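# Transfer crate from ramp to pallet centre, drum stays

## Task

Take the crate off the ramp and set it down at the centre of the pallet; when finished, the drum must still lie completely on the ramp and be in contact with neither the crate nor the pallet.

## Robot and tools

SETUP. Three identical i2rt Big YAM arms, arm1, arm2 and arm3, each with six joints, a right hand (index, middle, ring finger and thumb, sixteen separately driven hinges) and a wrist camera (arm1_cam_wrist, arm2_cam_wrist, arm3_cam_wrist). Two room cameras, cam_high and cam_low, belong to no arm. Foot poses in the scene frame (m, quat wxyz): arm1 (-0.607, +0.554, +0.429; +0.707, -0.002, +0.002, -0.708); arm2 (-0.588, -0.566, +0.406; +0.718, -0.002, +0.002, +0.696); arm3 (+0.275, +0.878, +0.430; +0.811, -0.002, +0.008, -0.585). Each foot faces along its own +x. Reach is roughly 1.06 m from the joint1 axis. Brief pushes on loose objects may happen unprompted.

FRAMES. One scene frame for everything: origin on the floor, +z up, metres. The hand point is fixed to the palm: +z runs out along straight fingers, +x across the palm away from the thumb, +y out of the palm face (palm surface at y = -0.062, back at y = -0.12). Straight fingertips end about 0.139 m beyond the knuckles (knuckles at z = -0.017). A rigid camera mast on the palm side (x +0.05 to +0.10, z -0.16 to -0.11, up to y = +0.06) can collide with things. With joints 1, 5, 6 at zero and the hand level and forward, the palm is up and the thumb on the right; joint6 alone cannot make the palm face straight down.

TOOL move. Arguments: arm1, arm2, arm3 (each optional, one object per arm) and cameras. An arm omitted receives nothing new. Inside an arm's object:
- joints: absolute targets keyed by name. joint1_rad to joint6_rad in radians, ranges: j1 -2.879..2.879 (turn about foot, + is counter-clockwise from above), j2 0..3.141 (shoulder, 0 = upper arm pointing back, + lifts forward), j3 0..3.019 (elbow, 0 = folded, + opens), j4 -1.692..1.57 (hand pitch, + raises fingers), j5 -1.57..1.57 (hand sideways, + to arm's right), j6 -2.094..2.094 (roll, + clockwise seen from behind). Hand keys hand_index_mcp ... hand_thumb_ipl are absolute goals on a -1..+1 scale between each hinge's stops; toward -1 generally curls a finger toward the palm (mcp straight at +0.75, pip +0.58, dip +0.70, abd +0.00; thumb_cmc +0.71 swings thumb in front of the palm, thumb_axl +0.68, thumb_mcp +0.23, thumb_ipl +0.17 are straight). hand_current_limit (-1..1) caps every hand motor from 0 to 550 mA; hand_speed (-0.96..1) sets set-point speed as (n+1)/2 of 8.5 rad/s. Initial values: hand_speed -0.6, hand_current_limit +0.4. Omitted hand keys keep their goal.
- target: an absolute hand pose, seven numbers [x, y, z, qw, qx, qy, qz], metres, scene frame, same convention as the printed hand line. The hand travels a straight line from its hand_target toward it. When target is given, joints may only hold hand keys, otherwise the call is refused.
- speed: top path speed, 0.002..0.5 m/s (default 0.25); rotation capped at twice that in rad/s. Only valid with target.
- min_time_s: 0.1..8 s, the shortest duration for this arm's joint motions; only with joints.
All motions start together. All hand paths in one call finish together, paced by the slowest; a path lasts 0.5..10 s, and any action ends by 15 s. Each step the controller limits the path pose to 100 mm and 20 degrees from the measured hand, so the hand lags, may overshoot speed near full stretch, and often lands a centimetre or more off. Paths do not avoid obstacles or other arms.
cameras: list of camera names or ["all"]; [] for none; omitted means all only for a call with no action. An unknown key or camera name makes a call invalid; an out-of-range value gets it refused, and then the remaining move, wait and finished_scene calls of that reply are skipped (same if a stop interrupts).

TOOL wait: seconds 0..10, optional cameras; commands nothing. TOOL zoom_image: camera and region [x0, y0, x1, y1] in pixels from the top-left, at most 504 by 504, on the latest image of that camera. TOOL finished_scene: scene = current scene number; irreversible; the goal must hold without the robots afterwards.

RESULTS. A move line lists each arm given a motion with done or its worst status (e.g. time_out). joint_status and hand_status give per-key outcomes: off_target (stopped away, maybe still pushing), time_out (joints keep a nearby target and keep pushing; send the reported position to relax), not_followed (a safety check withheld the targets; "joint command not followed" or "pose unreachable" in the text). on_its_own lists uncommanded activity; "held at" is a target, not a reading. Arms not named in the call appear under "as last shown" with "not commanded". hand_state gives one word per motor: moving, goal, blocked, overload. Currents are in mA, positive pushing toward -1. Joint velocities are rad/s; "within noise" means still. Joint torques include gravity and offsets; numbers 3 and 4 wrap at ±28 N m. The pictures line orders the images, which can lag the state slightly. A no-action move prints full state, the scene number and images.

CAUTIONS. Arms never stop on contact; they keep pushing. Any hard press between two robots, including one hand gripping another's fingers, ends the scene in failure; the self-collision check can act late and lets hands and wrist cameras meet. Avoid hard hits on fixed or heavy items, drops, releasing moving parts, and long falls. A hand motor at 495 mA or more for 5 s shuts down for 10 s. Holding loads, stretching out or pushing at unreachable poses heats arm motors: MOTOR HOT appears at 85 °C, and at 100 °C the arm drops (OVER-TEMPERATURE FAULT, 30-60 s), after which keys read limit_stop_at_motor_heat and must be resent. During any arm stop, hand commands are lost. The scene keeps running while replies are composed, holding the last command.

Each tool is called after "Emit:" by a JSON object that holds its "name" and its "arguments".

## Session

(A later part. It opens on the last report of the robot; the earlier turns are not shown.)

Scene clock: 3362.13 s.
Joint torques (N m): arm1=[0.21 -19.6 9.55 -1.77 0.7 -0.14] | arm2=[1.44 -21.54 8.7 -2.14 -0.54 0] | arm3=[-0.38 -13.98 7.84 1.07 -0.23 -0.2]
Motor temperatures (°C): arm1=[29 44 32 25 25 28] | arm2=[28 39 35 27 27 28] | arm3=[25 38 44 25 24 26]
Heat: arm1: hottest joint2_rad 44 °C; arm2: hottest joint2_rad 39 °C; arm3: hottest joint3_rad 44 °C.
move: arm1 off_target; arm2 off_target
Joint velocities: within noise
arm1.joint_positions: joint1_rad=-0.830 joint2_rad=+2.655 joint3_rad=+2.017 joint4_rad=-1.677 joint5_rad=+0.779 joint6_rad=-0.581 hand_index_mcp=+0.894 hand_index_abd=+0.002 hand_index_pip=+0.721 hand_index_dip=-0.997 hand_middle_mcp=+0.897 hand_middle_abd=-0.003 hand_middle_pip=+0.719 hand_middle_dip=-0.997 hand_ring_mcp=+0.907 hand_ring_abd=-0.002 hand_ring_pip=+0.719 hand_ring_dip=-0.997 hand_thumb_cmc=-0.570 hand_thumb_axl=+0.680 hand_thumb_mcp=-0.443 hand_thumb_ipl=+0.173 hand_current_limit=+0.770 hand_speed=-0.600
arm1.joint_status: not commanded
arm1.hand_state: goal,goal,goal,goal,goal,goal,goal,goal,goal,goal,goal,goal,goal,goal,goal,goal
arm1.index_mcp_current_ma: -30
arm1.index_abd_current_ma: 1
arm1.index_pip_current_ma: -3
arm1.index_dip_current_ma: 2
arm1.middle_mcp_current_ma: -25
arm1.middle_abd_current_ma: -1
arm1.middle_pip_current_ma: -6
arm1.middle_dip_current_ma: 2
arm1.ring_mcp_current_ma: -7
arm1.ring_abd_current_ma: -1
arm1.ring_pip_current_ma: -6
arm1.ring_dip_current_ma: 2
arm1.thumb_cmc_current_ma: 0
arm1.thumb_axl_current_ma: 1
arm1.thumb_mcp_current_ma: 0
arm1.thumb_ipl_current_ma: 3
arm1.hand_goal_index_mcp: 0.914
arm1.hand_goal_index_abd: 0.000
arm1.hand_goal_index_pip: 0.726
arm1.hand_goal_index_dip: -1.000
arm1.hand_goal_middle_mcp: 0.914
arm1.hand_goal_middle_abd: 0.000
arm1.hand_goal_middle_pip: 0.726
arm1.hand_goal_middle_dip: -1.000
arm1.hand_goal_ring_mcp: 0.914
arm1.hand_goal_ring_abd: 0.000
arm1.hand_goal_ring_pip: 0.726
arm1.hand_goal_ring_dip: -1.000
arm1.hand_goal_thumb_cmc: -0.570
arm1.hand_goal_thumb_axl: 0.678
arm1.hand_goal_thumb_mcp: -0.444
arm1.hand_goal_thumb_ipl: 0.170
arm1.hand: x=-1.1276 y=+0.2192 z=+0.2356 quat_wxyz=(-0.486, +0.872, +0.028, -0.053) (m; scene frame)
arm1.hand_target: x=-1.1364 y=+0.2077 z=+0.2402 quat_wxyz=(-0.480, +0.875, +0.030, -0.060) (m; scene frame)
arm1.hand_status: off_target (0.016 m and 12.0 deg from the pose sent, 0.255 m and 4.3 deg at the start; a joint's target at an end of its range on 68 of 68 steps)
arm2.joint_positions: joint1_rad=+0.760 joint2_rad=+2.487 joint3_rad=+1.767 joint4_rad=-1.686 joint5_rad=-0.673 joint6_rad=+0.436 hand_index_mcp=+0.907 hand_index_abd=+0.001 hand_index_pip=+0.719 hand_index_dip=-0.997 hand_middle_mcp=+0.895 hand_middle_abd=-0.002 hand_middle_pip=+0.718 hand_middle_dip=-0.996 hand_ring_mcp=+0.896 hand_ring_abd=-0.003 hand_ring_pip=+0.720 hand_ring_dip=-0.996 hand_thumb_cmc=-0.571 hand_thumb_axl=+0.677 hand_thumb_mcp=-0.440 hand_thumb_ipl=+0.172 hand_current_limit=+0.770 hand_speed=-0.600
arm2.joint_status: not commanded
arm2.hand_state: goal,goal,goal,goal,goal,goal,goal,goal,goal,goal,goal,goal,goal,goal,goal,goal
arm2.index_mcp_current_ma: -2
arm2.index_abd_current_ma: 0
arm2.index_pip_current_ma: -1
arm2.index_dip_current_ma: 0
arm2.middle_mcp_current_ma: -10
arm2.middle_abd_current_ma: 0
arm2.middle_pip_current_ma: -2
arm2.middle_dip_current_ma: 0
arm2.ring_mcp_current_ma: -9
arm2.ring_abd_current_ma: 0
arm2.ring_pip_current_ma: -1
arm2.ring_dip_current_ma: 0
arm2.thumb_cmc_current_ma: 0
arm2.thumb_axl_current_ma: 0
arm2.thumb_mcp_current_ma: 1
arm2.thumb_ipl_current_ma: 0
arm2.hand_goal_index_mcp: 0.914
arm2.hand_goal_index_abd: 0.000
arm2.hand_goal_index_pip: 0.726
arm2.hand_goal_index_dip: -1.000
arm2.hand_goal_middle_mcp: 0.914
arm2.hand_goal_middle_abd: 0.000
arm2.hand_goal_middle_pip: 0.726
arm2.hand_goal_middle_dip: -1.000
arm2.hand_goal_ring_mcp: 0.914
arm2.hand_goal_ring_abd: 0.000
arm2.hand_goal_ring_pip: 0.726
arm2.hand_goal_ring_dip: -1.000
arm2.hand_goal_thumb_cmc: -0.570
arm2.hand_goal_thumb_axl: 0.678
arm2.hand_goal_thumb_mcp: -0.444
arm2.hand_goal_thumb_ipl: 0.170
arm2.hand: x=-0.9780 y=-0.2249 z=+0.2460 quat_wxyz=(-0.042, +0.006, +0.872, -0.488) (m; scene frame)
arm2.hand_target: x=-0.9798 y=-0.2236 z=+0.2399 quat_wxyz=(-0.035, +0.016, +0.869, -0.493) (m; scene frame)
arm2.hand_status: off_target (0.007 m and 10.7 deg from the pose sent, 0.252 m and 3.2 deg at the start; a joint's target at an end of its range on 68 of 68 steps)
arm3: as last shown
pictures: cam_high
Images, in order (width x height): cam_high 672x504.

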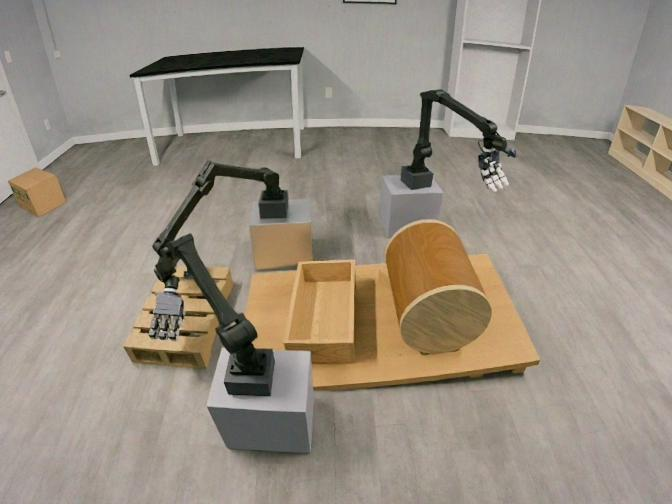

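Emit:
{"name": "move", "arguments": {"arm1": {"target":[-0.7,0.21,0.24,0.5592,-0.829,0,0],"speed":0.3}, "arm2": {"target":[-0.53,-0.25,0.24,0,0,0.829,-0.5592],"speed":0.3}}}

Emit:
{"name": "move", "arguments": {"arm1": {"target":[-0.385,0.21,0.22,0.5592,-0.829,0,0],"speed":0.25}, "arm2": {"target":[-0.225,-0.26,0.22,0,0,0.829,-0.5592],"speed":0.25}}}

Emit:
{"name": "move", "arguments": {"arm1": {"target":[-0.385,0.19,0.13,0.5592,-0.829,0,0],"speed":0.1}, "arm2": {"target":[-0.23,-0.24,0.13,0,0,0.829,-0.5592],"speed":0.1}}}

Emit:
{"name": "move", "arguments": {"arm1": {"joints":{"hand_thumb_mcp":-0.88}}, "arm2": {"joints":{"hand_thumb_mcp":-0.88}}}}

Emit:
{"name": "move", "arguments": {"arm1": {"joints":{"hand_index_pip":-0.15,"hand_middle_pip":-0.15,"hand_ring_pip":-0.15,"hand_index_mcp":0.6,"hand_middle_mcp":0.6,"hand_ring_mcp":0.6,"hand_current_limit":1.0}}, "arm2": {"joints":{"hand_index_pip":-0.15,"hand_middle_pip":-0.15,"hand_ring_pip":-0.15,"hand_index_mcp":0.6,"hand_middle_mcp":0.6,"hand_ring_mcp":0.6,"hand_current_limit":1.0}}}}

Emit:
{"name": "move", "arguments": {"arm1": {"joints":{"hand_current_limit":0.77}}, "arm2": {"joints":{"hand_current_limit":0.77}}, "cameras": ["arm1_cam_wrist","arm2_cam_wrist","cam_high"]}}

Scene clock: 3423.60 s.
Joint torques (N m): arm1=[-1.73 -17.73 1.52 -2.81 -0.02 0.08] | arm2=[0.97 -18.73 2.88 -2.74 0.16 -0.29] | arm3=[-0.32 -13.86 7.9 1.14 -0.23 -0.21]
Motor temperatures (°C): arm1=[29 47 38 25 26 28] | arm2=[28 43 36 27 27 28] | arm3=[25 38 44 25 24 26]
Heat: arm1: hottest joint2_rad 47 °C; arm2: hottest joint2_rad 43 °C; arm3: hottest joint3_rad 44 °C.
move: arm1 off_target; arm2 done
Joint velocities: within noise
arm1.joint_positions: joint1_rad=-0.137 joint2_rad=+2.491 joint3_rad=+1.408 joint4_rad=-1.669 joint5_rad=+0.136 joint6_rad=-0.071 hand_index_mcp=+0.894 hand_index_abd=+0.002 hand_index_pip=+0.721 hand_index_dip=-0.997 hand_middle_mcp=+0.897 hand_middle_abd=-0.002 hand_middle_pip=+0.719 hand_middle_dip=-0.997 hand_ring_mcp=+0.907 hand_ring_abd=-0.002 hand_ring_pip=+0.719 hand_ring_dip=-0.997 hand_thumb_cmc=-0.570 hand_thumb_axl=+0.680 hand_thumb_mcp=-0.443 hand_thumb_ipl=+0.173 hand_current_limit=+0.770 hand_speed=-0.600
arm1.joint_status: not commanded
arm1.hand_state: goal,goal,goal,goal,goal,goal,goal,goal,goal,goal,goal,goal,goal,goal,goal,goal
arm1.index_mcp_current_ma: -30
arm1.index_abd_current_ma: 1
arm1.index_pip_current_ma: -3
arm1.index_dip_current_ma: 2
arm1.middle_mcp_current_ma: -25
arm1.middle_abd_current_ma: -1
arm1.middle_pip_current_ma: -6
arm1.middle_dip_current_ma: 2
arm1.ring_mcp_current_ma: -7
arm1.ring_abd_current_ma: -1
arm1.ring_pip_current_ma: -6
arm1.ring_dip_current_ma: 2
arm1.thumb_cmc_current_ma: 0
arm1.thumb_axl_current_ma: 1
arm1.thumb_mcp_current_ma: 0
arm1.thumb_ipl_current_ma: 3
arm1.hand_goal_index_mcp: 0.914
arm1.hand_goal_index_abd: 0.000
arm1.hand_goal_index_pip: 0.726
arm1.hand_goal_index_dip: -1.000
arm1.hand_goal_middle_mcp: 0.914
arm1.hand_goal_middle_abd: 0.000
arm1.hand_goal_middle_pip: 0.726
arm1.hand_goal_middle_dip: -1.000
arm1.hand_goal_ring_mcp: 0.914
arm1.hand_goal_ring_abd: 0.000
arm1.hand_goal_ring_pip: 0.726
arm1.hand_goal_ring_dip: -1.000
arm1.hand_goal_thumb_cmc: -0.570
arm1.hand_goal_thumb_axl: 0.678
arm1.hand_goal_thumb_mcp: -0.444
arm1.hand_goal_thumb_ipl: 0.170
arm1.hand: x=-0.6965 y=+0.2124 z=+0.2258 quat_wxyz=(-0.559, +0.829, +0.009, +0.000) (m; scene frame)
arm1.hand_target: x=-0.7000 y=+0.2104 z=+0.2395 quat_wxyz=(-0.557, +0.831, +0.000, +0.000) (m; scene frame)
arm1.hand_status: off_target (0.015 m and 1.0 deg from the pose sent, 0.428 m and 12.0 deg at the start; a joint's target at an end of its range on 26 of 73 steps)
arm2.joint_positions: joint1_rad=-0.045 joint2_rad=+2.367 joint3_rad=+1.259 joint4_rad=-1.641 joint5_rad=+0.069 joint6_rad=-0.011 hand_index_mcp=+0.907 hand_index_abd=+0.001 hand_index_pip=+0.719 hand_index_dip=-0.997 hand_middle_mcp=+0.895 hand_middle_abd=-0.002 hand_middle_pip=+0.718 hand_middle_dip=-0.996 hand_ring_mcp=+0.896 hand_ring_abd=-0.003 hand_ring_pip=+0.720 hand_ring_dip=-0.996 hand_thumb_cmc=-0.571 hand_thumb_axl=+0.677 hand_thumb_mcp=-0.440 hand_thumb_ipl=+0.172 hand_current_limit=+0.770 hand_speed=-0.600
arm2.joint_status: not commanded
arm2.hand_state: goal,goal,goal,goal,goal,goal,goal,goal,goal,goal,goal,goal,goal,goal,goal,goal
arm2.index_mcp_current_ma: -2
arm2.index_abd_current_ma: 0
arm2.index_pip_current_ma: -1
arm2.index_dip_current_ma: 0
arm2.middle_mcp_current_ma: -10
arm2.middle_abd_current_ma: 0
arm2.middle_pip_current_ma: -2
arm2.middle_dip_current_ma: 0
arm2.ring_mcp_current_ma: -9
arm2.ring_abd_current_ma: 0
arm2.ring_pip_current_ma: -1
arm2.ring_dip_current_ma: 0
arm2.thumb_cmc_current_ma: 0
arm2.thumb_axl_current_ma: 0
arm2.thumb_mcp_current_ma: 1
arm2.thumb_ipl_current_ma: 0
arm2.hand_goal_index_mcp: 0.914
arm2.hand_goal_index_abd: 0.000
arm2.hand_goal_index_pip: 0.726
arm2.hand_goal_index_dip: -1.000
arm2.hand_goal_middle_mcp: 0.914
arm2.hand_goal_middle_abd: 0.000
arm2.hand_goal_middle_pip: 0.726
arm2.hand_goal_middle_dip: -1.000
arm2.hand_goal_ring_mcp: 0.914
arm2.hand_goal_ring_abd: 0.000
arm2.hand_goal_ring_pip: 0.726
arm2.hand_goal_ring_dip: -1.000
arm2.hand_goal_thumb_cmc: -0.570
arm2.hand_goal_thumb_axl: 0.678
arm2.hand_goal_thumb_mcp: -0.444
arm2.hand_goal_thumb_ipl: 0.170
arm2.hand: x=-0.5296 y=-0.2539 z=+0.2370 quat_wxyz=(+0.004, +0.008, +0.830, -0.558) (m; scene frame)
arm2.hand_target: x=-0.5300 y=-0.2501 z=+0.2400 quat_wxyz=(+0.000, +0.000, +0.829, -0.559) (m; scene frame)
arm2.hand_status: done (0.005 m and 1.0 deg from the pose sent, 0.449 m and 10.7 deg at the start)
arm3: as last shown
pictures: none

Scene clock: 3425.80 s.
Joint torques (N m): arm1=[-1.38 -15.15 5.44 -2.78 -0.25 0.08] | arm2=[0.91 -19.9 6.39 -2.44 0.5 -0.3] | arm3=[-0.26 -14.21 7.86 1.13 -0.22 -0.21]
Motor temperatures (°C): arm1=[29 47 37 25 26 28] | arm2=[28 43 36 27 27 28] | arm3=[25 38 44 25 24 26]
Heat: arm1: hottest joint2_rad 47 °C; arm2: hottest joint2_rad 43 °C; arm3: hottest joint3_rad 44 °C.
move: arm1 off_target; arm2 off_target
Joint velocities: within noise
arm1.joint_positions: joint1_rad=+0.491 joint2_rad=+2.522 joint3_rad=+1.543 joint4_rad=-1.669 joint5_rad=-0.444 joint6_rad=+0.202 hand_index_mcp=+0.894 hand_index_abd=+0.002 hand_index_pip=+0.721 hand_index_dip=-0.997 hand_middle_mcp=+0.897 hand_middle_abd=-0.002 hand_middle_pip=+0.719 hand_middle_dip=-0.997 hand_ring_mcp=+0.907 hand_ring_abd=-0.002 hand_ring_pip=+0.719 hand_ring_dip=-0.997 hand_thumb_cmc=-0.570 hand_thumb_axl=+0.680 hand_thumb_mcp=-0.443 hand_thumb_ipl=+0.173 hand_current_limit=+0.770 hand_speed=-0.600
arm1.joint_status: not commanded
arm1.hand_state: goal,goal,goal,goal,goal,goal,goal,goal,goal,goal,goal,goal,goal,goal,goal,goal
arm1.index_mcp_current_ma: -30
arm1.index_abd_current_ma: 1
arm1.index_pip_current_ma: -3
arm1.index_dip_current_ma: 2
arm1.middle_mcp_current_ma: -25
arm1.middle_abd_current_ma: -1
arm1.middle_pip_current_ma: -6
arm1.middle_dip_current_ma: 2
arm1.ring_mcp_current_ma: -7
arm1.ring_abd_current_ma: -1
arm1.ring_pip_current_ma: -6
arm1.ring_dip_current_ma: 2
arm1.thumb_cmc_current_ma: 0
arm1.thumb_axl_current_ma: 1
arm1.thumb_mcp_current_ma: 0
arm1.thumb_ipl_current_ma: 3
arm1.hand_goal_index_mcp: 0.914
arm1.hand_goal_index_abd: 0.000
arm1.hand_goal_index_pip: 0.726
arm1.hand_goal_index_dip: -1.000
arm1.hand_goal_middle_mcp: 0.914
arm1.hand_goal_middle_abd: 0.000
arm1.hand_goal_middle_pip: 0.726
arm1.hand_goal_middle_dip: -1.000
arm1.hand_goal_ring_mcp: 0.914
arm1.hand_goal_ring_abd: 0.000
arm1.hand_goal_ring_pip: 0.726
arm1.hand_goal_ring_dip: -1.000
arm1.hand_goal_thumb_cmc: -0.570
arm1.hand_goal_thumb_axl: 0.678
arm1.hand_goal_thumb_mcp: -0.444
arm1.hand_goal_thumb_ipl: 0.170
arm1.hand: x=-0.3848 y=+0.2174 z=+0.2201 quat_wxyz=(-0.535, +0.845, +0.007, +0.007) (m; scene frame)
arm1.hand_target: x=-0.3852 y=+0.2104 z=+0.2199 quat_wxyz=(-0.536, +0.844, -0.002, +0.006) (m; scene frame)
arm1.hand_status: off_target (0.007 m and 3.5 deg from the pose sent, 0.312 m and 1.0 deg at the start; a joint's target at an end of its range on 42 of 66 steps)
arm2.joint_positions: joint1_rad=-0.633 joint2_rad=+2.477 joint3_rad=+1.586 joint4_rad=-1.683 joint5_rad=+0.612 joint6_rad=-0.306 hand_index_mcp=+0.907 hand_index_abd=+0.001 hand_index_pip=+0.719 hand_index_dip=-0.997 hand_middle_mcp=+0.895 hand_middle_abd=-0.002 hand_middle_pip=+0.718 hand_middle_dip=-0.996 hand_ring_mcp=+0.896 hand_ring_abd=-0.003 hand_ring_pip=+0.720 hand_ring_dip=-0.996 hand_thumb_cmc=-0.571 hand_thumb_axl=+0.677 hand_thumb_mcp=-0.440 hand_thumb_ipl=+0.172 hand_current_limit=+0.770 hand_speed=-0.600
arm2.joint_status: not commanded
arm2.hand_state: goal,goal,goal,goal,goal,goal,goal,goal,goal,goal,goal,goal,goal,goal,goal,goal
arm2.index_mcp_current_ma: -2
arm2.index_abd_current_ma: 0
arm2.index_pip_current_ma: -1
arm2.index_dip_current_ma: 0
arm2.middle_mcp_current_ma: -10
arm2.middle_abd_current_ma: 0
arm2.middle_pip_current_ma: -2
arm2.middle_dip_current_ma: 0
arm2.ring_mcp_current_ma: -9
arm2.ring_abd_current_ma: 0
arm2.ring_pip_current_ma: -1
arm2.ring_dip_current_ma: 0
arm2.thumb_cmc_current_ma: 0
arm2.thumb_axl_current_ma: 0
arm2.thumb_mcp_current_ma: 1
arm2.thumb_ipl_current_ma: 0
arm2.hand_goal_index_mcp: 0.914
arm2.hand_goal_index_abd: 0.000
arm2.hand_goal_index_pip: 0.726
arm2.hand_goal_index_dip: -1.000
arm2.hand_goal_middle_mcp: 0.914
arm2.hand_goal_middle_abd: 0.000
arm2.hand_goal_middle_pip: 0.726
arm2.hand_goal_middle_dip: -1.000
arm2.hand_goal_ring_mcp: 0.914
arm2.hand_goal_ring_abd: 0.000
arm2.hand_goal_ring_pip: 0.726
arm2.hand_goal_ring_dip: -1.000
arm2.hand_goal_thumb_cmc: -0.570
arm2.hand_goal_thumb_axl: 0.678
arm2.hand_goal_thumb_mcp: -0.444
arm2.hand_goal_thumb_ipl: 0.170
arm2.hand: x=-0.2248 y=-0.2606 z=+0.2264 quat_wxyz=(+0.019, +0.006, +0.847, -0.531) (m; scene frame)
arm2.hand_target: x=-0.2252 y=-0.2604 z=+0.2199 quat_wxyz=(+0.010, -0.005, +0.843, -0.539) (m; scene frame)
arm2.hand_status: off_target (0.006 m and 4.4 deg from the pose sent, 0.305 m and 1.0 deg at the start; a joint's target at an end of its range on 38 of 66 steps)
arm3: as last shown
pictures: none

Scene clock: 3427.43 s.
Joint torques (N m): arm1=[-0.91 -15.68 5.44 -2.19 -0.01 0.07] | arm2=[1.2 -14.86 6.26 -1.59 -0.05 -0.17] | arm3=[-0.44 -13.92 7.87 1.1 -0.23 -0.21]
Motor temperatures (°C): arm1=[29 47 37 25 26 28] | arm2=[28 43 36 27 27 28] | arm3=[25 38 44 25 24 26]
Heat: arm1: hottest joint2_rad 47 °C; arm2: hottest joint2_rad 43 °C; arm3: hottest joint3_rad 44 °C.
move: arm1 off_target; arm2 off_target
Joint velocities: within noise
arm1.joint_positions: joint1_rad=+0.476 joint2_rad=+2.755 joint3_rad=+1.758 joint4_rad=-1.685 joint5_rad=-0.435 joint6_rad=+0.193 hand_index_mcp=+0.903 hand_index_abd=+0.002 hand_index_pip=+0.725 hand_index_dip=-0.997 hand_middle_mcp=+0.897 hand_middle_abd=-0.002 hand_middle_pip=+0.719 hand_middle_dip=-0.997 hand_ring_mcp=+0.927 hand_ring_abd=-0.002 hand_ring_pip=+0.719 hand_ring_dip=-0.997 hand_thumb_cmc=-0.570 hand_thumb_axl=+0.680 hand_thumb_mcp=-0.443 hand_thumb_ipl=+0.173 hand_current_limit=+0.770 hand_speed=-0.600
arm1.joint_status: not commanded
arm1.hand_state: goal,goal,goal,goal,goal,goal,goal,goal,goal,goal,goal,goal,goal,goal,goal,goal
arm1.index_mcp_current_ma: -13
arm1.index_abd_current_ma: 1
arm1.index_pip_current_ma: 0
arm1.index_dip_current_ma: 2
arm1.middle_mcp_current_ma: -25
arm1.middle_abd_current_ma: -1
arm1.middle_pip_current_ma: -6
arm1.middle_dip_current_ma: 2
arm1.ring_mcp_current_ma: 17
arm1.ring_abd_current_ma: -1
arm1.ring_pip_current_ma: -6
arm1.ring_dip_current_ma: 2
arm1.thumb_cmc_current_ma: 0
arm1.thumb_axl_current_ma: 1
arm1.thumb_mcp_current_ma: 1
arm1.thumb_ipl_current_ma: 3
arm1.hand_goal_index_mcp: 0.914
arm1.hand_goal_index_abd: 0.000
arm1.hand_goal_index_pip: 0.726
arm1.hand_goal_index_dip: -1.000
arm1.hand_goal_middle_mcp: 0.914
arm1.hand_goal_middle_abd: 0.000
arm1.hand_goal_middle_pip: 0.726
arm1.hand_goal_middle_dip: -1.000
arm1.hand_goal_ring_mcp: 0.914
arm1.hand_goal_ring_abd: 0.000
arm1.hand_goal_ring_pip: 0.726
arm1.hand_goal_ring_dip: -1.000
arm1.hand_goal_thumb_cmc: -0.570
arm1.hand_goal_thumb_axl: 0.678
arm1.hand_goal_thumb_mcp: -0.444
arm1.hand_goal_thumb_ipl: 0.170
arm1.hand: x=-0.3835 y=+0.1991 z=+0.1374 quat_wxyz=(-0.547, +0.837, +0.003, +0.003) (m; scene frame)
arm1.hand_target: x=-0.3853 y=+0.1906 z=+0.1301 quat_wxyz=(-0.543, +0.840, -0.001, +0.004) (m; scene frame)
arm1.hand_status: off_target (0.012 m and 1.8 deg from the pose sent, 0.094 m and 3.5 deg at the start; a joint's target at an end of its range on 46 of 49 steps)
arm2.joint_positions: joint1_rad=-0.603 joint2_rad=+2.623 joint3_rad=+1.774 joint4_rad=-1.705 joint5_rad=+0.597 joint6_rad=-0.284 hand_index_mcp=+0.906 hand_index_abd=+0.001 hand_index_pip=+0.719 hand_index_dip=-0.997 hand_middle_mcp=+0.936 hand_middle_abd=-0.002 hand_middle_pip=+0.732 hand_middle_dip=-1.000 hand_ring_mcp=+0.896 hand_ring_abd=-0.003 hand_ring_pip=+0.720 hand_ring_dip=-0.997 hand_thumb_cmc=-0.607 hand_thumb_axl=+0.638 hand_thumb_mcp=-0.695 hand_thumb_ipl=+0.097 hand_current_limit=+0.770 hand_speed=-0.600
arm2.joint_status: not commanded
arm2.hand_state: goal,goal,goal,goal,blocked,goal,goal,goal,goal,goal,goal,goal,blocked,blocked,blocked,blocked
arm2.index_mcp_current_ma: -2
arm2.index_abd_current_ma: 0
arm2.index_pip_current_ma: -1
arm2.index_dip_current_ma: 0
arm2.middle_mcp_current_ma: 13
arm2.middle_abd_current_ma: 0
arm2.middle_pip_current_ma: 1
arm2.middle_dip_current_ma: 0
arm2.ring_mcp_current_ma: -9
arm2.ring_abd_current_ma: 0
arm2.ring_pip_current_ma: -1
arm2.ring_dip_current_ma: 0
arm2.thumb_cmc_current_ma: -30
arm2.thumb_axl_current_ma: -49
arm2.thumb_mcp_current_ma: -487
arm2.thumb_ipl_current_ma: -174
arm2.hand_goal_index_mcp: 0.914
arm2.hand_goal_index_abd: 0.000
arm2.hand_goal_index_pip: 0.726
arm2.hand_goal_index_dip: -1.000
arm2.hand_goal_middle_mcp: 0.914
arm2.hand_goal_middle_abd: 0.000
arm2.hand_goal_middle_pip: 0.726
arm2.hand_goal_middle_dip: -1.000
arm2.hand_goal_ring_mcp: 0.914
arm2.hand_goal_ring_abd: 0.000
arm2.hand_goal_ring_pip: 0.726
arm2.hand_goal_ring_dip: -1.000
arm2.hand_goal_thumb_cmc: -0.570
arm2.hand_goal_thumb_axl: 0.678
arm2.hand_goal_thumb_mcp: -0.444
arm2.hand_goal_thumb_ipl: 0.170
arm2.hand: x=-0.2120 y=-0.2187 z=+0.1822 quat_wxyz=(+0.032, +0.010, +0.852, -0.522) (m; scene frame)
arm2.hand_target: x=-0.2318 y=-0.2425 z=+0.1347 quat_wxyz=(+0.005, -0.002, +0.836, -0.549) (m; scene frame)
arm2.hand_status: off_target (0.059 m and 6.3 deg from the pose sent, 0.099 m and 4.4 deg at the start; a joint's target at an end of its range on 42 of 49 steps)
arm3.joint_positions: joint1_rad=+0.296 joint2_rad=+1.520 joint3_rad=+1.311 joint4_rad=-1.212 joint5_rad=-0.303 joint6_rad=+0.310 hand_index_mcp=+0.481 hand_index_abd=-0.001 hand_index_pip=+0.279 hand_index_dip=+0.398 hand_middle_mcp=+0.481 hand_middle_abd=+0.000 hand_middle_pip=+0.279 hand_middle_dip=+0.402 hand_ring_mcp=+0.481 hand_ring_abd=+0.004 hand_ring_pip=+0.279 hand_ring_dip=+0.398 hand_thumb_cmc=-0.568 hand_thumb_axl=+0.680 hand_thumb_mcp=+0.096 hand_thumb_ipl=+0.001 hand_current_limit=+0.400 hand_speed=-0.600
arm3.joint_status: not commanded
arm3.hand_state: goal,goal,goal,goal,goal,goal,goal,goal,goal,goal,goal,goal,goal,goal,goal,goal
arm3.index_mcp_current_ma: 0
arm3.index_abd_current_ma: 0
arm3.index_pip_current_ma: 0
arm3.index_dip_current_ma: -1
arm3.middle_mcp_current_ma: 0
arm3.middle_abd_current_ma: 0
arm3.middle_pip_current_ma: 0
arm3.middle_dip_current_ma: 1
arm3.ring_mcp_current_ma: 0
arm3.ring_abd_current_ma: 2
arm3.ring_pip_current_ma: 0
arm3.ring_dip_current_ma: -1
arm3.thumb_cmc_current_ma: 1
arm3.thumb_axl_current_ma: 1
arm3.thumb_mcp_current_ma: -3
arm3.thumb_ipl_current_ma: 0
arm3.hand_goal_index_mcp: 0.480
arm3.hand_goal_index_abd: 0.000
arm3.hand_goal_index_pip: 0.280
arm3.hand_goal_index_dip: 0.400
arm3.hand_goal_middle_mcp: 0.480
arm3.hand_goal_middle_abd: 0.000
arm3.hand_goal_middle_pip: 0.280
arm3.hand_goal_middle_dip: 0.400
arm3.hand_goal_ring_mcp: 0.480
arm3.hand_goal_ring_abd: 0.000
arm3.hand_goal_ring_pip: 0.280
arm3.hand_goal_ring_dip: 0.400
arm3.hand_goal_thumb_cmc: -0.570
arm3.hand_goal_thumb_axl: 0.678
arm3.hand_goal_thumb_mcp: 0.100
arm3.hand_goal_thumb_ipl: 0.000
arm3.hand: x=+0.6047 y=+0.4275 z=+0.6150 quat_wxyz=(-0.005, +0.974, +0.161, +0.160) (m; scene frame)
arm3.hand_target: x=+0.6057 y=+0.4300 z=+0.6222 quat_wxyz=(+0.005, +0.972, +0.170, +0.164) (m; scene frame)
arm3.hand_status: not commanded
pictures: none

Scene clock: 3428.27 s.
Joint torques (N m): arm1=[-0.26 -16.56 5.56 -2.11 0.06 0.06] | arm2=[0.79 -18.55 4.93 -1.63 -0.04 -0.28] | arm3=[-0.21 -13.86 7.84 1.01 -0.23 -0.21]
Motor temperatures (°C): arm1=[29 46 37 25 26 28] | arm2=[28 43 36 27 27 28] | arm3=[25 38 44 25 24 26]
Heat: arm1: hottest joint2_rad 46 °C; arm2: hottest joint2_rad 43 °C; arm3: hottest joint3_rad 44 °C.
move: arm1 done; arm2 done
Joint velocities: within noise
arm1.joint_positions: joint1_rad=+0.476 joint2_rad=+2.755 joint3_rad=+1.758 joint4_rad=-1.685 joint5_rad=-0.435 joint6_rad=+0.193 hand_index_mcp=+0.903 hand_index_abd=+0.002 hand_index_pip=+0.725 hand_index_dip=-0.997 hand_middle_mcp=+0.897 hand_middle_abd=-0.002 hand_middle_pip=+0.719 hand_middle_dip=-0.997 hand_ring_mcp=+0.927 hand_ring_abd=-0.002 hand_ring_pip=+0.719 hand_ring_dip=-0.997 hand_thumb_cmc=-0.570 hand_thumb_axl=+0.680 hand_thumb_mcp=-0.870 hand_thumb_ipl=+0.173 hand_current_limit=+0.770 hand_speed=-0.600
arm1.joint_status: all done
arm1.hand_state: goal,goal,goal,goal,goal,goal,goal,goal,goal,goal,goal,goal,goal,goal,goal,goal
arm1.index_mcp_current_ma: -13
arm1.index_abd_current_ma: 1
arm1.index_pip_current_ma: 0
arm1.index_dip_current_ma: 2
arm1.middle_mcp_current_ma: -25
arm1.middle_abd_current_ma: -1
arm1.middle_pip_current_ma: -6
arm1.middle_dip_current_ma: 2
arm1.ring_mcp_current_ma: 17
arm1.ring_abd_current_ma: -1
arm1.ring_pip_current_ma: -6
arm1.ring_dip_current_ma: 2
arm1.thumb_cmc_current_ma: 0
arm1.thumb_axl_current_ma: 1
arm1.thumb_mcp_current_ma: 16
arm1.thumb_ipl_current_ma: 3
arm1.hand_goal_index_mcp: 0.914
arm1.hand_goal_index_abd: 0.000
arm1.hand_goal_index_pip: 0.726
arm1.hand_goal_index_dip: -1.000
arm1.hand_goal_middle_mcp: 0.914
arm1.hand_goal_middle_abd: 0.000
arm1.hand_goal_middle_pip: 0.726
arm1.hand_goal_middle_dip: -1.000
arm1.hand_goal_ring_mcp: 0.914
arm1.hand_goal_ring_abd: 0.000
arm1.hand_goal_ring_pip: 0.726
arm1.hand_goal_ring_dip: -1.000
arm1.hand_goal_thumb_cmc: -0.570
arm1.hand_goal_thumb_axl: 0.678
arm1.hand_goal_thumb_mcp: -0.880
arm1.hand_goal_thumb_ipl: 0.170
arm1.hand: x=-0.3835 y=+0.1991 z=+0.1374 quat_wxyz=(-0.547, +0.837, +0.003, +0.003) (m; scene frame)
arm1.hand_target: x=-0.3853 y=+0.1906 z=+0.1302 quat_wxyz=(-0.543, +0.840, -0.001, +0.004) (m; scene frame)
arm1.hand_status: not commanded
arm2.joint_positions: joint1_rad=-0.598 joint2_rad=+2.670 joint3_rad=+1.785 joint4_rad=-1.705 joint5_rad=+0.596 joint6_rad=-0.271 hand_index_mcp=+0.905 hand_index_abd=+0.001 hand_index_pip=+0.720 hand_index_dip=-0.997 hand_middle_mcp=+0.907 hand_middle_abd=-0.002 hand_middle_pip=+0.727 hand_middle_dip=-1.000 hand_ring_mcp=+0.906 hand_ring_abd=-0.002 hand_ring_pip=+0.726 hand_ring_dip=-0.998 hand_thumb_cmc=-0.573 hand_thumb_axl=+0.675 hand_thumb_mcp=-0.887 hand_thumb_ipl=+0.156 hand_current_limit=+0.770 hand_speed=-0.600
arm2.joint_status: all done
arm2.hand_state: goal,goal,goal,goal,goal,goal,goal,goal,goal,goal,goal,goal,goal,goal,goal,goal
arm2.index_mcp_current_ma: -3
arm2.index_abd_current_ma: 0
arm2.index_pip_current_ma: -1
arm2.index_dip_current_ma: 0
arm2.middle_mcp_current_ma: -2
arm2.middle_abd_current_ma: 0
arm2.middle_pip_current_ma: 0
arm2.middle_dip_current_ma: 0
arm2.ring_mcp_current_ma: -2
arm2.ring_abd_current_ma: 0
arm2.ring_pip_current_ma: 0
arm2.ring_dip_current_ma: 0
arm2.thumb_cmc_current_ma: 0
arm2.thumb_axl_current_ma: 0
arm2.thumb_mcp_current_ma: -2
arm2.thumb_ipl_current_ma: -8
arm2.hand_goal_index_mcp: 0.914
arm2.hand_goal_index_abd: 0.000
arm2.hand_goal_index_pip: 0.726
arm2.hand_goal_index_dip: -1.000
arm2.hand_goal_middle_mcp: 0.914
arm2.hand_goal_middle_abd: 0.000
arm2.hand_goal_middle_pip: 0.726
arm2.hand_goal_middle_dip: -1.000
arm2.hand_goal_ring_mcp: 0.914
arm2.hand_goal_ring_abd: 0.000
arm2.hand_goal_ring_pip: 0.726
arm2.hand_goal_ring_dip: -1.000
arm2.hand_goal_thumb_cmc: -0.570
arm2.hand_goal_thumb_axl: 0.678
arm2.hand_goal_thumb_mcp: -0.880
arm2.hand_goal_thumb_ipl: 0.170
arm2.hand: x=-0.2198 y=-0.2259 z=+0.1615 quat_wxyz=(+0.027, +0.007, +0.845, -0.534) (m; scene frame)
arm2.hand_target: x=-0.2320 y=-0.2425 z=+0.1346 quat_wxyz=(+0.005, -0.002, +0.836, -0.549) (m; scene frame)
arm2.hand_status: not commanded
arm3: as last shown
pictures: none

Scene clock: 3429.50 s.
Joint torques (N m): arm1=[-2.43 -14.92 7.09 -2.03 0 0.15] | arm2=[1.79 -18.2 7.82 -1.62 -1.17 -0.38] | arm3=[-0.21 -13.92 7.92 1.05 -0.23 -0.22]
Motor temperatures (°C): arm1=[29 46 37 25 26 28] | arm2=[28 43 36 27 28 28] | arm3=[25 38 44 25 24 26]
Heat: arm1: hottest joint2_rad 46 °C; arm2: hottest joint2_rad 43 °C; arm3: hottest joint3_rad 44 °C.
move: arm1 off_target; arm2 off_target
Joint velocities: within noise
arm1.joint_positions: joint1_rad=+0.497 joint2_rad=+2.758 joint3_rad=+1.734 joint4_rad=-1.691 joint5_rad=-0.435 joint6_rad=+0.180 hand_index_mcp=+0.847 hand_index_abd=-0.002 hand_index_pip=+0.346 hand_index_dip=-0.977 hand_middle_mcp=+0.790 hand_middle_abd=-0.002 hand_middle_pip=+0.329 hand_middle_dip=-0.994 hand_ring_mcp=+0.785 hand_ring_abd=-0.002 hand_ring_pip=+0.217 hand_ring_dip=-0.978 hand_thumb_cmc=-0.570 hand_thumb_axl=+0.683 hand_thumb_mcp=-0.872 hand_thumb_ipl=+0.171 hand_current_limit=+1.000 hand_speed=-0.600
arm1.joint_status: hand_index_mcp off_target (ended at +0.847, target +0.600); hand_index_pip off_target (ended at +0.346, target -0.150); hand_middle_mcp off_target (ended at +0.790, target +0.600); hand_middle_pip off_target (ended at +0.329, target -0.150); hand_ring_mcp off_target (ended at +0.785, target +0.600); hand_ring_pip off_target (ended at +0.217, target -0.150); the others done
arm1.hand_state: blocked,goal,blocked,blocked,blocked,goal,blocked,goal,blocked,goal,blocked,blocked,goal,goal,goal,goal
arm1.index_mcp_current_ma: 550
arm1.index_abd_current_ma: -1
arm1.index_pip_current_ma: 550
arm1.index_dip_current_ma: 35
arm1.middle_mcp_current_ma: 550
arm1.middle_abd_current_ma: -1
arm1.middle_pip_current_ma: 550
arm1.middle_dip_current_ma: 6
arm1.ring_mcp_current_ma: 550
arm1.ring_abd_current_ma: -1
arm1.ring_pip_current_ma: 550
arm1.ring_dip_current_ma: 33
arm1.thumb_cmc_current_ma: 0
arm1.thumb_axl_current_ma: 5
arm1.thumb_mcp_current_ma: 11
arm1.thumb_ipl_current_ma: 1
arm1.hand_goal_index_mcp: 0.600
arm1.hand_goal_index_abd: 0.000
arm1.hand_goal_index_pip: -0.150
arm1.hand_goal_index_dip: -1.000
arm1.hand_goal_middle_mcp: 0.600
arm1.hand_goal_middle_abd: 0.000
arm1.hand_goal_middle_pip: -0.150
arm1.hand_goal_middle_dip: -1.000
arm1.hand_goal_ring_mcp: 0.600
arm1.hand_goal_ring_abd: 0.000
arm1.hand_goal_ring_pip: -0.150
arm1.hand_goal_ring_dip: -1.000
arm1.hand_goal_thumb_cmc: -0.570
arm1.hand_goal_thumb_axl: 0.678
arm1.hand_goal_thumb_mcp: -0.880
arm1.hand_goal_thumb_ipl: 0.170
arm1.hand: x=-0.3817 y=+0.2162 z=+0.1370 quat_wxyz=(-0.559, +0.829, +0.012, -0.006) (m; scene frame)
arm1.hand_target: x=-0.3852 y=+0.1905 z=+0.1301 quat_wxyz=(-0.543, +0.840, -0.001, +0.004) (m; scene frame)
arm1.hand_status: not commanded
arm2.joint_positions: joint1_rad=-0.615 joint2_rad=+2.669 joint3_rad=+1.748 joint4_rad=-1.705 joint5_rad=+0.626 joint6_rad=-0.259 hand_index_mcp=+0.831 hand_index_abd=+0.041 hand_index_pip=+0.191 hand_index_dip=-0.939 hand_middle_mcp=+0.807 hand_middle_abd=-0.012 hand_middle_pip=+0.263 hand_middle_dip=-0.957 hand_ring_mcp=+0.754 hand_ring_abd=-0.014 hand_ring_pip=+0.210 hand_ring_dip=-0.929 hand_thumb_cmc=-0.575 hand_thumb_axl=+0.676 hand_thumb_mcp=-0.890 hand_thumb_ipl=+0.165 hand_current_limit=+1.000 hand_speed=-0.600
arm2.joint_status: hand_index_mcp off_target (ended at +0.831, target +0.600); hand_index_pip off_target (ended at +0.191, target -0.150); hand_middle_mcp off_target (ended at +0.807, target +0.600); hand_middle_pip off_target (ended at +0.263, target -0.150); hand_ring_mcp off_target (ended at +0.754, target +0.600); hand_ring_pip off_target (ended at +0.210, target -0.150); the others done
arm2.hand_state: blocked,blocked,blocked,blocked,blocked,goal,blocked,blocked,blocked,goal,blocked,blocked,goal,goal,goal,goal
arm2.index_mcp_current_ma: 550
arm2.index_abd_current_ma: 28
arm2.index_pip_current_ma: 550
arm2.index_dip_current_ma: 74
arm2.middle_mcp_current_ma: 550
arm2.middle_abd_current_ma: -3
arm2.middle_pip_current_ma: 550
arm2.middle_dip_current_ma: 40
arm2.ring_mcp_current_ma: 438
arm2.ring_abd_current_ma: -4
arm2.ring_pip_current_ma: 550
arm2.ring_dip_current_ma: 97
arm2.thumb_cmc_current_ma: -1
arm2.thumb_axl_current_ma: 0
arm2.thumb_mcp_current_ma: -5
arm2.thumb_ipl_current_ma: -1
arm2.hand_goal_index_mcp: 0.600
arm2.hand_goal_index_abd: 0.000
arm2.hand_goal_index_pip: -0.150
arm2.hand_goal_index_dip: -1.000
arm2.hand_goal_middle_mcp: 0.600
arm2.hand_goal_middle_abd: 0.000
arm2.hand_goal_middle_pip: -0.150
arm2.hand_goal_middle_dip: -1.000
arm2.hand_goal_ring_mcp: 0.600
arm2.hand_goal_ring_abd: 0.000
arm2.hand_goal_ring_pip: -0.150
arm2.hand_goal_ring_dip: -1.000
arm2.hand_goal_thumb_cmc: -0.570
arm2.hand_goal_thumb_axl: 0.678
arm2.hand_goal_thumb_mcp: -0.880
arm2.hand_goal_thumb_ipl: 0.170
arm2.hand: x=-0.2183 y=-0.2474 z=+0.1603 quat_wxyz=(+0.029, +0.006, +0.835, -0.549) (m; scene frame)
arm2.hand_target: x=-0.2320 y=-0.2425 z=+0.1346 quat_wxyz=(+0.005, -0.002, +0.836, -0.549) (m; scene frame)
arm2.hand_status: not commanded
arm3: as last shown
pictures: none

Scene clock: 3429.90 s.
Joint torques (N m): arm1=[-2.26 -16.26 7.16 -1.83 0.01 0.18] | arm2=[1.96 -18.2 7.8 -1.65 -1.17 -0.38] | arm3=[-0.44 -14.15 7.97 0.98 -0.21 -0.22]
Motor temperatures (°C): arm1=[29 46 37 25 26 28] | arm2=[28 43 36 27 28 28] | arm3=[25 38 44 25 24 26]
Heat: arm1: hottest joint2_rad 46 °C; arm2: hottest joint2_rad 43 °C; arm3: hottest joint3_rad 44 °C.
move: arm1 done; arm2 done
Joint velocities: within noise
arm1.joint_positions: joint1_rad=+0.497 joint2_rad=+2.758 joint3_rad=+1.734 joint4_rad=-1.691 joint5_rad=-0.435 joint6_rad=+0.180 hand_index_mcp=+0.849 hand_index_abd=-0.002 hand_index_pip=+0.346 hand_index_dip=-0.977 hand_middle_mcp=+0.790 hand_middle_abd=-0.002 hand_middle_pip=+0.329 hand_middle_dip=-0.994 hand_ring_mcp=+0.785 hand_ring_abd=-0.002 hand_ring_pip=+0.217 hand_ring_dip=-0.978 hand_thumb_cmc=-0.570 hand_thumb_axl=+0.683 hand_thumb_mcp=-0.872 hand_thumb_ipl=+0.171 hand_current_limit=+0.770 hand_speed=-0.600
arm1.joint_status: all done
arm1.hand_state: blocked,goal,blocked,blocked,blocked,goal,blocked,goal,blocked,goal,blocked,blocked,goal,goal,goal,goal
arm1.index_mcp_current_ma: 487
arm1.index_abd_current_ma: -1
arm1.index_pip_current_ma: 487
arm1.index_dip_current_ma: 35
arm1.middle_mcp_current_ma: 487
arm1.middle_abd_current_ma: -1
arm1.middle_pip_current_ma: 487
arm1.middle_dip_current_ma: 6
arm1.ring_mcp_current_ma: 487
arm1.ring_abd_current_ma: -1
arm1.ring_pip_current_ma: 487
arm1.ring_dip_current_ma: 33
arm1.thumb_cmc_current_ma: 0
arm1.thumb_axl_current_ma: 5
arm1.thumb_mcp_current_ma: 11
arm1.thumb_ipl_current_ma: 1
arm1.hand_goal_index_mcp: 0.600
arm1.hand_goal_index_abd: 0.000
arm1.hand_goal_index_pip: -0.150
arm1.hand_goal_index_dip: -1.000
arm1.hand_goal_middle_mcp: 0.600
arm1.hand_goal_middle_abd: 0.000
arm1.hand_goal_middle_pip: -0.150
arm1.hand_goal_middle_dip: -1.000
arm1.hand_goal_ring_mcp: 0.600
arm1.hand_goal_ring_abd: 0.000
arm1.hand_goal_ring_pip: -0.150
arm1.hand_goal_ring_dip: -1.000
arm1.hand_goal_thumb_cmc: -0.570
arm1.hand_goal_thumb_axl: 0.678
arm1.hand_goal_thumb_mcp: -0.880
arm1.hand_goal_thumb_ipl: 0.170
arm1.hand: x=-0.3817 y=+0.2162 z=+0.1370 quat_wxyz=(-0.559, +0.829, +0.012, -0.006) (m; scene frame)
arm1.hand_target: x=-0.3852 y=+0.1905 z=+0.1301 quat_wxyz=(-0.543, +0.840, -0.001, +0.004) (m; scene frame)
arm1.hand_status: not commanded
arm2.joint_positions: joint1_rad=-0.615 joint2_rad=+2.669 joint3_rad=+1.748 joint4_rad=-1.705 joint5_rad=+0.626 joint6_rad=-0.259 hand_index_mcp=+0.831 hand_index_abd=+0.041 hand_index_pip=+0.191 hand_index_dip=-0.939 hand_middle_mcp=+0.807 hand_middle_abd=-0.012 hand_middle_pip=+0.263 hand_middle_dip=-0.957 hand_ring_mcp=+0.754 hand_ring_abd=-0.014 hand_ring_pip=+0.210 hand_ring_dip=-0.929 hand_thumb_cmc=-0.575 hand_thumb_axl=+0.676 hand_thumb_mcp=-0.890 hand_thumb_ipl=+0.165 hand_current_limit=+0.770 hand_speed=-0.600
arm2.joint_status: all done
arm2.hand_state: blocked,blocked,blocked,blocked,blocked,goal,blocked,blocked,blocked,goal,blocked,blocked,goal,goal,goal,goal
arm2.index_mcp_current_ma: 487
arm2.index_abd_current_ma: 28
arm2.index_pip_current_ma: 487
arm2.index_dip_current_ma: 74
arm2.middle_mcp_current_ma: 487
arm2.middle_abd_current_ma: -3
arm2.middle_pip_current_ma: 487
arm2.middle_dip_current_ma: 40
arm2.ring_mcp_current_ma: 438
arm2.ring_abd_current_ma: -4
arm2.ring_pip_current_ma: 487
arm2.ring_dip_current_ma: 97
arm2.thumb_cmc_current_ma: -1
arm2.thumb_axl_current_ma: 0
arm2.thumb_mcp_current_ma: -5
arm2.thumb_ipl_current_ma: -1
arm2.hand_goal_index_mcp: 0.600
arm2.hand_goal_index_abd: 0.000
arm2.hand_goal_index_pip: -0.150
arm2.hand_goal_index_dip: -1.000
arm2.hand_goal_middle_mcp: 0.600
arm2.hand_goal_middle_abd: 0.000
arm2.hand_goal_middle_pip: -0.150
arm2.hand_goal_middle_dip: -1.000
arm2.hand_goal_ring_mcp: 0.600
arm2.hand_goal_ring_abd: 0.000
arm2.hand_goal_ring_pip: -0.150
arm2.hand_goal_ring_dip: -1.000
arm2.hand_goal_thumb_cmc: -0.570
arm2.hand_goal_thumb_axl: 0.678
arm2.hand_goal_thumb_mcp: -0.880
arm2.hand_goal_thumb_ipl: 0.170
arm2.hand: x=-0.2183 y=-0.2474 z=+0.1603 quat_wxyz=(+0.029, +0.006, +0.835, -0.549) (m; scene frame)
arm2.hand_target: x=-0.2320 y=-0.2425 z=+0.1346 quat_wxyz=(+0.005, -0.002, +0.836, -0.549) (m; scene frame)
arm2.hand_status: not commanded
arm3: as last shown
pictures: arm1_cam_wrist, arm2_cam_wrist, cam_high
Images, in order (width x height): arm1_cam_wrist 672x504, arm2_cam_wrist 672x504, cam_high 672x504.

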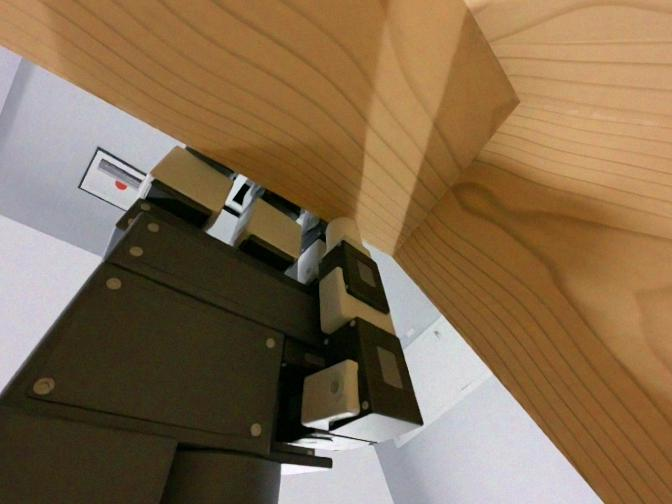

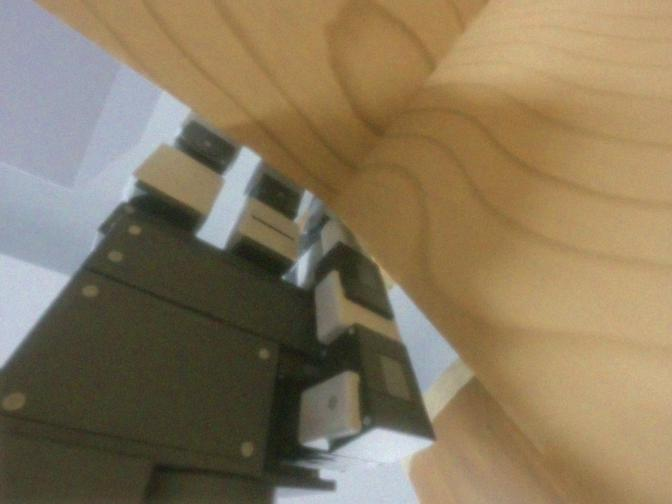

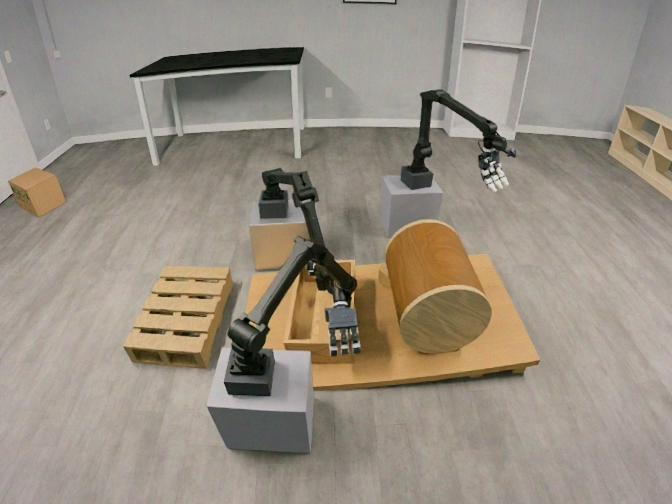

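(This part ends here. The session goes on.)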